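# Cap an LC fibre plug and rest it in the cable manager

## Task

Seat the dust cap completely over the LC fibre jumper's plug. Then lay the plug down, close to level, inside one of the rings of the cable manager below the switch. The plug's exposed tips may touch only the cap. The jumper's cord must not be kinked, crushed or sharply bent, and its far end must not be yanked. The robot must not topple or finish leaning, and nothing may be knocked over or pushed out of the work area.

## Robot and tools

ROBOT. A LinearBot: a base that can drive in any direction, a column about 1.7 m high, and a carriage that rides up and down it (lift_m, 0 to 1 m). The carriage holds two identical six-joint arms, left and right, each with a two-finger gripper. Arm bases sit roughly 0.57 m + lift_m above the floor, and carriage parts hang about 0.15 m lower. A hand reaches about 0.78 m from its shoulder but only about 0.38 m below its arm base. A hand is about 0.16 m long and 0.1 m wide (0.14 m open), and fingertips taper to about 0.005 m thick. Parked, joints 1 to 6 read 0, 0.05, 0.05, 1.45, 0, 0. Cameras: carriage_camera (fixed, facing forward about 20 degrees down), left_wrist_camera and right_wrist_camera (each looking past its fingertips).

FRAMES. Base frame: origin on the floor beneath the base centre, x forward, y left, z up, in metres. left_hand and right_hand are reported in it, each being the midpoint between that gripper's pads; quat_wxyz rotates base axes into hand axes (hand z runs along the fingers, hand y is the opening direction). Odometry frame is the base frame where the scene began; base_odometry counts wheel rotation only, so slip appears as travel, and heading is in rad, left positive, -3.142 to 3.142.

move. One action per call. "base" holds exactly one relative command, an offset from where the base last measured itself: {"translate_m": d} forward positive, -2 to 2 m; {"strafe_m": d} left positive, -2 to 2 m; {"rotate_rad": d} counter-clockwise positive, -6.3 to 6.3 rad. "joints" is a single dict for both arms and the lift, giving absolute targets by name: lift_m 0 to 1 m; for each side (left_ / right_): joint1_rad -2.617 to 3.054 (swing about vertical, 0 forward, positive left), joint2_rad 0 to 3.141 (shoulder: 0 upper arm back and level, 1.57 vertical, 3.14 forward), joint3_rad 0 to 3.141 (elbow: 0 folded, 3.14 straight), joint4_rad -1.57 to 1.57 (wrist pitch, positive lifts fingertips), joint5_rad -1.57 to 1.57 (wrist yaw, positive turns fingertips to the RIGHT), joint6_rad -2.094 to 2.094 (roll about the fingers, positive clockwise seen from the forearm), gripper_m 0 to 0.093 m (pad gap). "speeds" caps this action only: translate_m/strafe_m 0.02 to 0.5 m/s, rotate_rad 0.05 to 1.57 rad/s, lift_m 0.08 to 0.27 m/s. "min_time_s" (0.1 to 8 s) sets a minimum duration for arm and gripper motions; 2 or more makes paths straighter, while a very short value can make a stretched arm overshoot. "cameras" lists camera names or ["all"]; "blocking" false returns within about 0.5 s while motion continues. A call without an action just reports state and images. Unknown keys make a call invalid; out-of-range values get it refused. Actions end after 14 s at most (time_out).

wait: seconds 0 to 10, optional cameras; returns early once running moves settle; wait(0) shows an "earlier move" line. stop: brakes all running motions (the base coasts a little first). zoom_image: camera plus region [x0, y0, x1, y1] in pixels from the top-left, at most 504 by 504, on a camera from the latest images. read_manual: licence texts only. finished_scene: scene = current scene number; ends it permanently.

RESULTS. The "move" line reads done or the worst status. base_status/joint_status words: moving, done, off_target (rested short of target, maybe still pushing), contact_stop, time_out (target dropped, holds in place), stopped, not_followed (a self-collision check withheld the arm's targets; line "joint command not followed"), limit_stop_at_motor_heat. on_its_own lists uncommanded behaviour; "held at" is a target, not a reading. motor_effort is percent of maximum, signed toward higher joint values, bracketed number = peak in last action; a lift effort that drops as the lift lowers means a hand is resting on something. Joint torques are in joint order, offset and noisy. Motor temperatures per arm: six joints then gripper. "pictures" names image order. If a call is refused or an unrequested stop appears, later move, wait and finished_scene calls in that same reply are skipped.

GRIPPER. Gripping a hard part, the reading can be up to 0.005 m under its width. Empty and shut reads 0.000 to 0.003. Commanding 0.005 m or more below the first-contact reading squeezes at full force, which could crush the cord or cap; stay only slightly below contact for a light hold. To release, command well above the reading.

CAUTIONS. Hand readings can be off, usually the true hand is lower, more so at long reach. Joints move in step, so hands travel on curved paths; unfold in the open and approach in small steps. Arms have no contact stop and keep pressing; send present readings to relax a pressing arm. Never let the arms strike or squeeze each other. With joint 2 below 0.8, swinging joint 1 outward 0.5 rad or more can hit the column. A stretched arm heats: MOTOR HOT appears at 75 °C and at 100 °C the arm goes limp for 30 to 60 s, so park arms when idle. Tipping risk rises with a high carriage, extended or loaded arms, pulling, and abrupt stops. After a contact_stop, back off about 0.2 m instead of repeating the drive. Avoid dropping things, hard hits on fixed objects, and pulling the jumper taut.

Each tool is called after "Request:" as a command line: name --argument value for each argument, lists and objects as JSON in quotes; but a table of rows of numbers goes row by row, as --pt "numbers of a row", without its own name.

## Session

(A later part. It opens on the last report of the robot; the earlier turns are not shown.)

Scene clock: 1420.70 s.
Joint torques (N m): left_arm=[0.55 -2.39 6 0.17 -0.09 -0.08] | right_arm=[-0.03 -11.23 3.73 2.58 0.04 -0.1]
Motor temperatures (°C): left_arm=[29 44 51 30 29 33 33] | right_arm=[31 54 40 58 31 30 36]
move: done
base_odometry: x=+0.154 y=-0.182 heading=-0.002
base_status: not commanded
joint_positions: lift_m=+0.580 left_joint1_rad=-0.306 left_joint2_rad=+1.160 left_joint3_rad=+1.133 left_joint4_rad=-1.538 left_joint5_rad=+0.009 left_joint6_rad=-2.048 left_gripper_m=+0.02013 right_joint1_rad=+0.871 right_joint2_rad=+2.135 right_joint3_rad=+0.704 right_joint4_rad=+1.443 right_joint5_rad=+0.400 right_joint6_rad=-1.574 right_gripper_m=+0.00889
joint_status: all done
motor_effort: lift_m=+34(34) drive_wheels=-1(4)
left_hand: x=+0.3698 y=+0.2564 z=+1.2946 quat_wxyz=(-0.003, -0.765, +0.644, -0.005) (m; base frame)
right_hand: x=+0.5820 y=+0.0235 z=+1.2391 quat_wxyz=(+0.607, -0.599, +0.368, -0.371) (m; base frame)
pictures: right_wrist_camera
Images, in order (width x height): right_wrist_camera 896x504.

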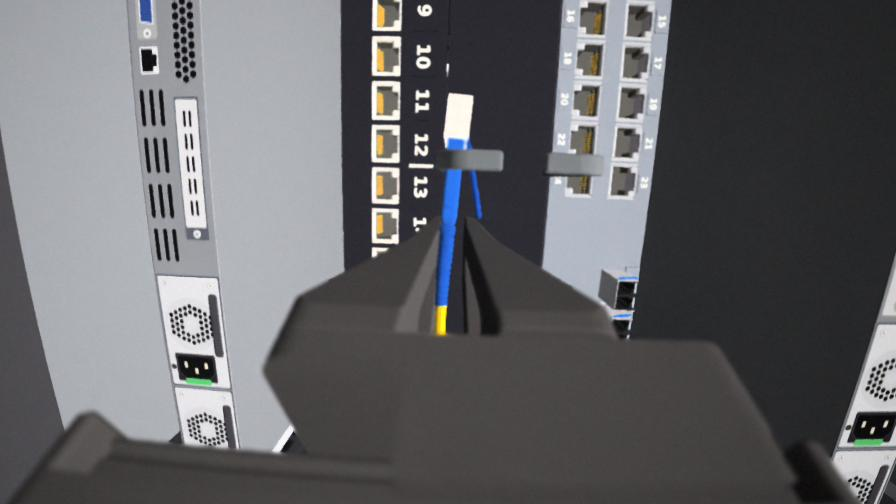

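Request:
move --joints '{"right_gripper_m": 0.018}' --min_time_s 1.5 --cameras '["right_wrist_camera"]'

Request:
zoom_image --camera "right_wrist_camera" --region '[370, 60, 570, 260]'

Scene clock: 1427.97 s.
Joint torques (N m): left_arm=[0.51 -2.37 6 0.17 -0.1 -0.07] | right_arm=[-0.02 -11.22 3.73 2.58 0.04 -0.1]
Motor temperatures (°C): left_arm=[29 44 51 30 29 33 33] | right_arm=[31 54 40 59 31 30 36]
move: done
base_odometry: x=+0.154 y=-0.182 heading=-0.002
base_status: not commanded
joint_positions: lift_m=+0.580 left_joint1_rad=-0.306 left_joint2_rad=+1.160 left_joint3_rad=+1.133 left_joint4_rad=-1.538 left_joint5_rad=+0.009 left_joint6_rad=-2.048 left_gripper_m=+0.02013 right_joint1_rad=+0.871 right_joint2_rad=+2.135 right_joint3_rad=+0.704 right_joint4_rad=+1.443 right_joint5_rad=+0.400 right_joint6_rad=-1.574 right_gripper_m=+0.01787
joint_status: all done
motor_effort: lift_m=+33(34) drive_wheels=-1(4)
left_hand: x=+0.3698 y=+0.2564 z=+1.2946 quat_wxyz=(-0.003, -0.765, +0.644, -0.005) (m; base frame)
right_hand: x=+0.5820 y=+0.0235 z=+1.2391 quat_wxyz=(+0.607, -0.599, +0.368, -0.371) (m; base frame)
pictures: right_wrist_camera
Images, in order (width x height): right_wrist_camera 896x504.

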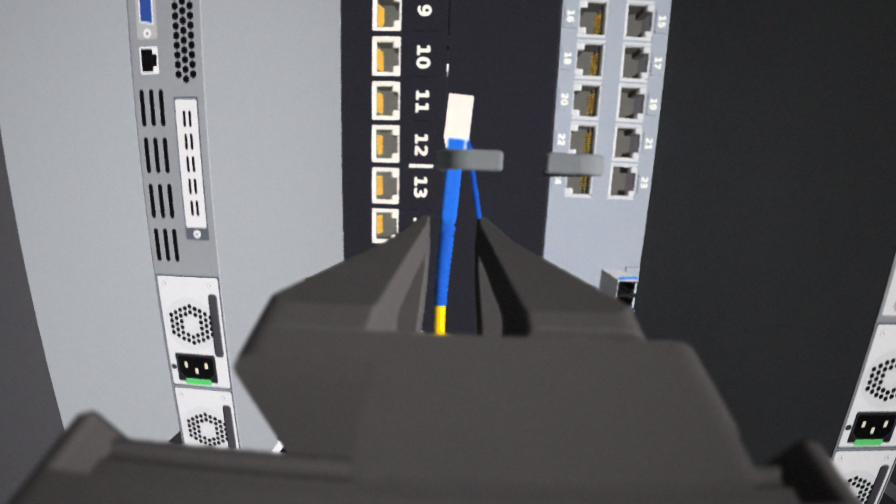

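Scaled by 2.520 from the camera's 896x504 image, which has a finer 1280x720 frame.

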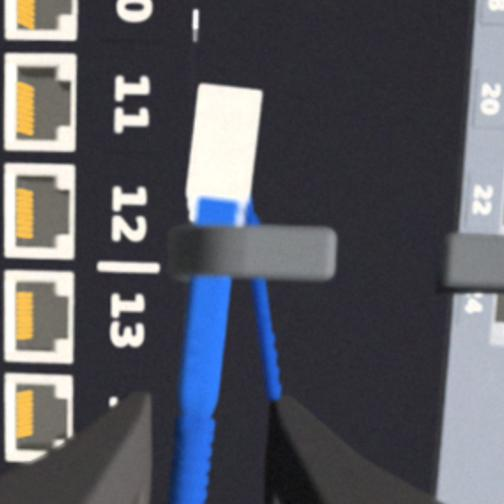

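Request:
move --joints '{"right_gripper_m": 0.05}' --min_time_s 1.5 --cameras '["right_wrist_camera"]'

Request:
move --base '{"translate_m": -0.03}' --speeds '{"translate_m": 0.02}' --cameras '["right_wrist_camera"]'

Request:
zoom_image --camera "right_wrist_camera" --region '[350, 80, 570, 340]'

Scene clock: 1435.37 s.
Joint torques (N m): left_arm=[0.54 -2.39 6.02 0.16 -0.09 -0.08] | right_arm=[-0.03 -11.25 3.7 2.58 0.05 -0.11]
Motor temperatures (°C): left_arm=[29 44 51 30 29 33 33] | right_arm=[31 54 39 59 31 30 36]
move: done
base_odometry: x=+0.154 y=-0.182 heading=-0.002
base_status: not commanded
joint_positions: lift_m=+0.580 left_joint1_rad=-0.306 left_joint2_rad=+1.160 left_joint3_rad=+1.133 left_joint4_rad=-1.538 left_joint5_rad=+0.009 left_joint6_rad=-2.048 left_gripper_m=+0.02013 right_joint1_rad=+0.871 right_joint2_rad=+2.135 right_joint3_rad=+0.704 right_joint4_rad=+1.443 right_joint5_rad=+0.400 right_joint6_rad=-1.574 right_gripper_m=+0.04986
joint_status: all done
motor_effort: lift_m=+34(34) drive_wheels=+0(5)
left_hand: x=+0.3698 y=+0.2564 z=+1.2946 quat_wxyz=(-0.003, -0.765, +0.644, -0.005) (m; base frame)
right_hand: x=+0.5820 y=+0.0235 z=+1.2391 quat_wxyz=(+0.607, -0.599, +0.368, -0.371) (m; base frame)
pictures: right_wrist_camera
Images, in order (width x height): right_wrist_camera 896x504.

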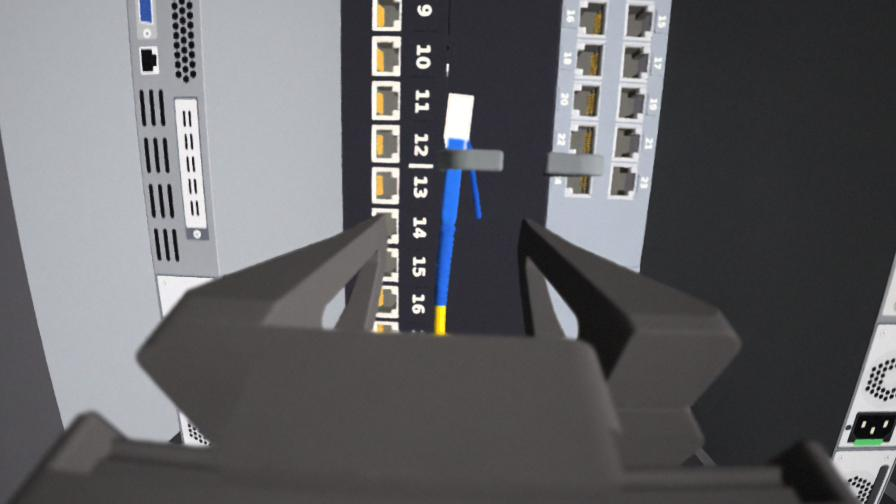

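Scene clock: 1437.27 s.
Joint torques (N m): left_arm=[0.54 -2.44 6.02 0.16 -0.09 -0.07] | right_arm=[-0.09 -11.21 3.71 2.58 0.04 -0.1]
Motor temperatures (°C): left_arm=[29 44 51 30 29 33 33] | right_arm=[31 54 39 59 31 30 36]
move: done
base_odometry: x=+0.125 y=-0.182 heading=-0.002
base_status: done
joint_positions: lift_m=+0.580 left_joint1_rad=-0.306 left_joint2_rad=+1.160 left_joint3_rad=+1.133 left_joint4_rad=-1.538 left_joint5_rad=+0.009 left_joint6_rad=-2.048 left_gripper_m=+0.02013 right_joint1_rad=+0.871 right_joint2_rad=+2.135 right_joint3_rad=+0.704 right_joint4_rad=+1.443 right_joint5_rad=+0.399 right_joint6_rad=-1.574 right_gripper_m=+0.04986
joint_status: not commanded
motor_effort: lift_m=+34(34) drive_wheels=+0(7)
left_hand: x=+0.3698 y=+0.2564 z=+1.2946 quat_wxyz=(-0.003, -0.765, +0.644, -0.005) (m; base frame)
right_hand: x=+0.5819 y=+0.0237 z=+1.2391 quat_wxyz=(+0.607, -0.599, +0.367, -0.371) (m; base frame)
pictures: right_wrist_camera
Images, in order (width x height): right_wrist_camera 896x504.

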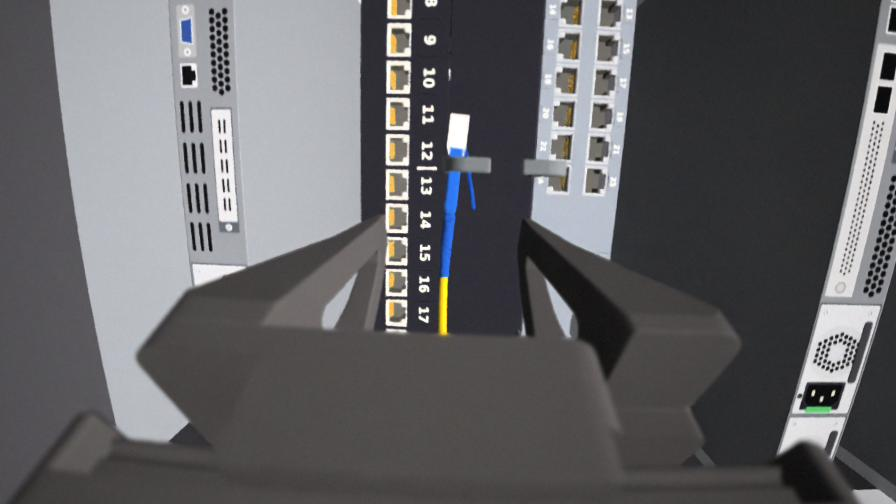

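Scaled by 1.938 from the camera's 896x504 image, which has a finer 1280x720 frame.

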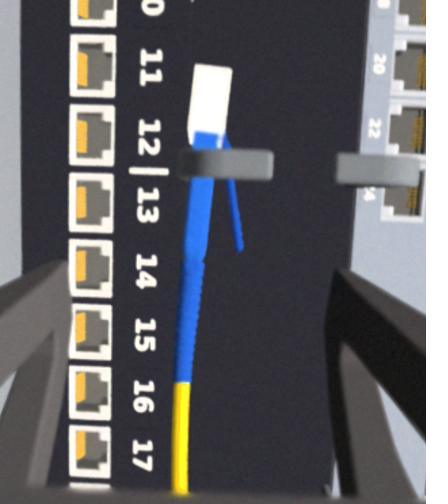

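Request:
move --base '{"translate_m": -0.09}' --speeds '{"translate_m": 0.05}' --cameras '["right_wrist_camera", "carriage_camera"]'

Request:
zoom_image --camera "right_wrist_camera" --region '[380, 80, 600, 340]'

Request:
zoom_image --camera "carriage_camera" --region '[300, 240, 600, 420]'

Scene clock: 1445.93 s.
Joint torques (N m): left_arm=[0.54 -2.29 6.01 0.16 -0.1 -0.08] | right_arm=[-0.14 -11.22 3.7 2.58 0.04 -0.1]
Motor temperatures (°C): left_arm=[29 44 51 30 29 33 33] | right_arm=[31 54 39 59 31 30 35]
move: done
base_odometry: x=+0.035 y=-0.182 heading=-0.002
base_status: done
joint_positions: lift_m=+0.580 left_joint1_rad=-0.306 left_joint2_rad=+1.160 left_joint3_rad=+1.133 left_joint4_rad=-1.538 left_joint5_rad=+0.009 left_joint6_rad=-2.048 left_gripper_m=+0.02013 right_joint1_rad=+0.872 right_joint2_rad=+2.135 right_joint3_rad=+0.704 right_joint4_rad=+1.443 right_joint5_rad=+0.400 right_joint6_rad=-1.574 right_gripper_m=+0.04986
joint_status: not commanded
motor_effort: lift_m=+34(34) drive_wheels=+4(10)
left_hand: x=+0.3699 y=+0.2564 z=+1.2946 quat_wxyz=(-0.003, -0.765, +0.644, -0.005) (m; base frame)
right_hand: x=+0.5818 y=+0.0238 z=+1.2391 quat_wxyz=(+0.607, -0.599, +0.367, -0.371) (m; base frame)
pictures: carriage_camera, right_wrist_camera
Images, in order (width x height): carriage_camera 896x504, right_wrist_camera 896x504.

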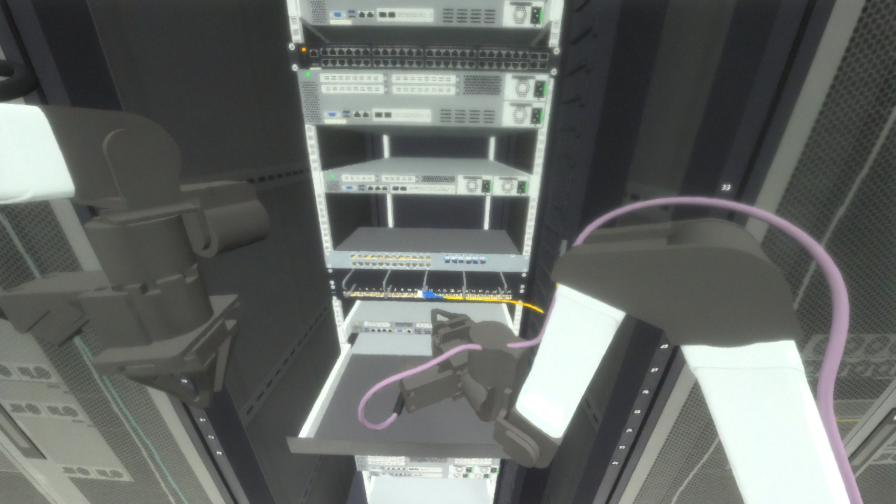

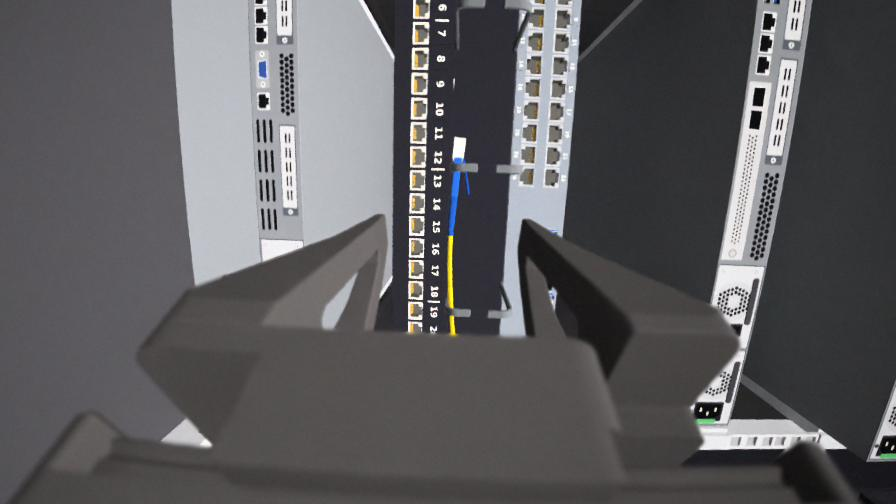

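Scaled by 1.938 from the camera's 896x504 image, which has a finer 1280x720 frame.

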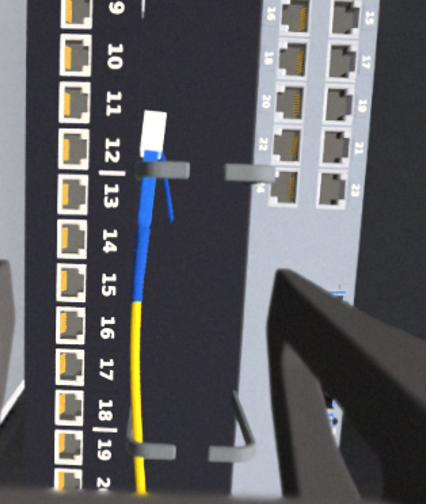

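Scaled by 1.680 from the camera's 896x504 image, which has a finer 1280x720 frame.

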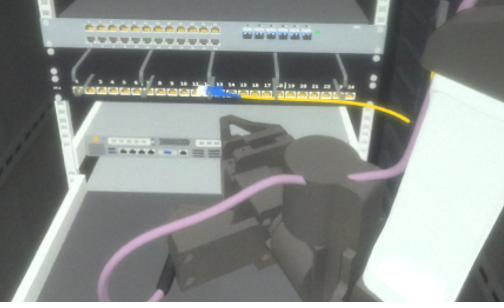

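Request:
finished_scene --scene 2

The scene is finished: the task was done.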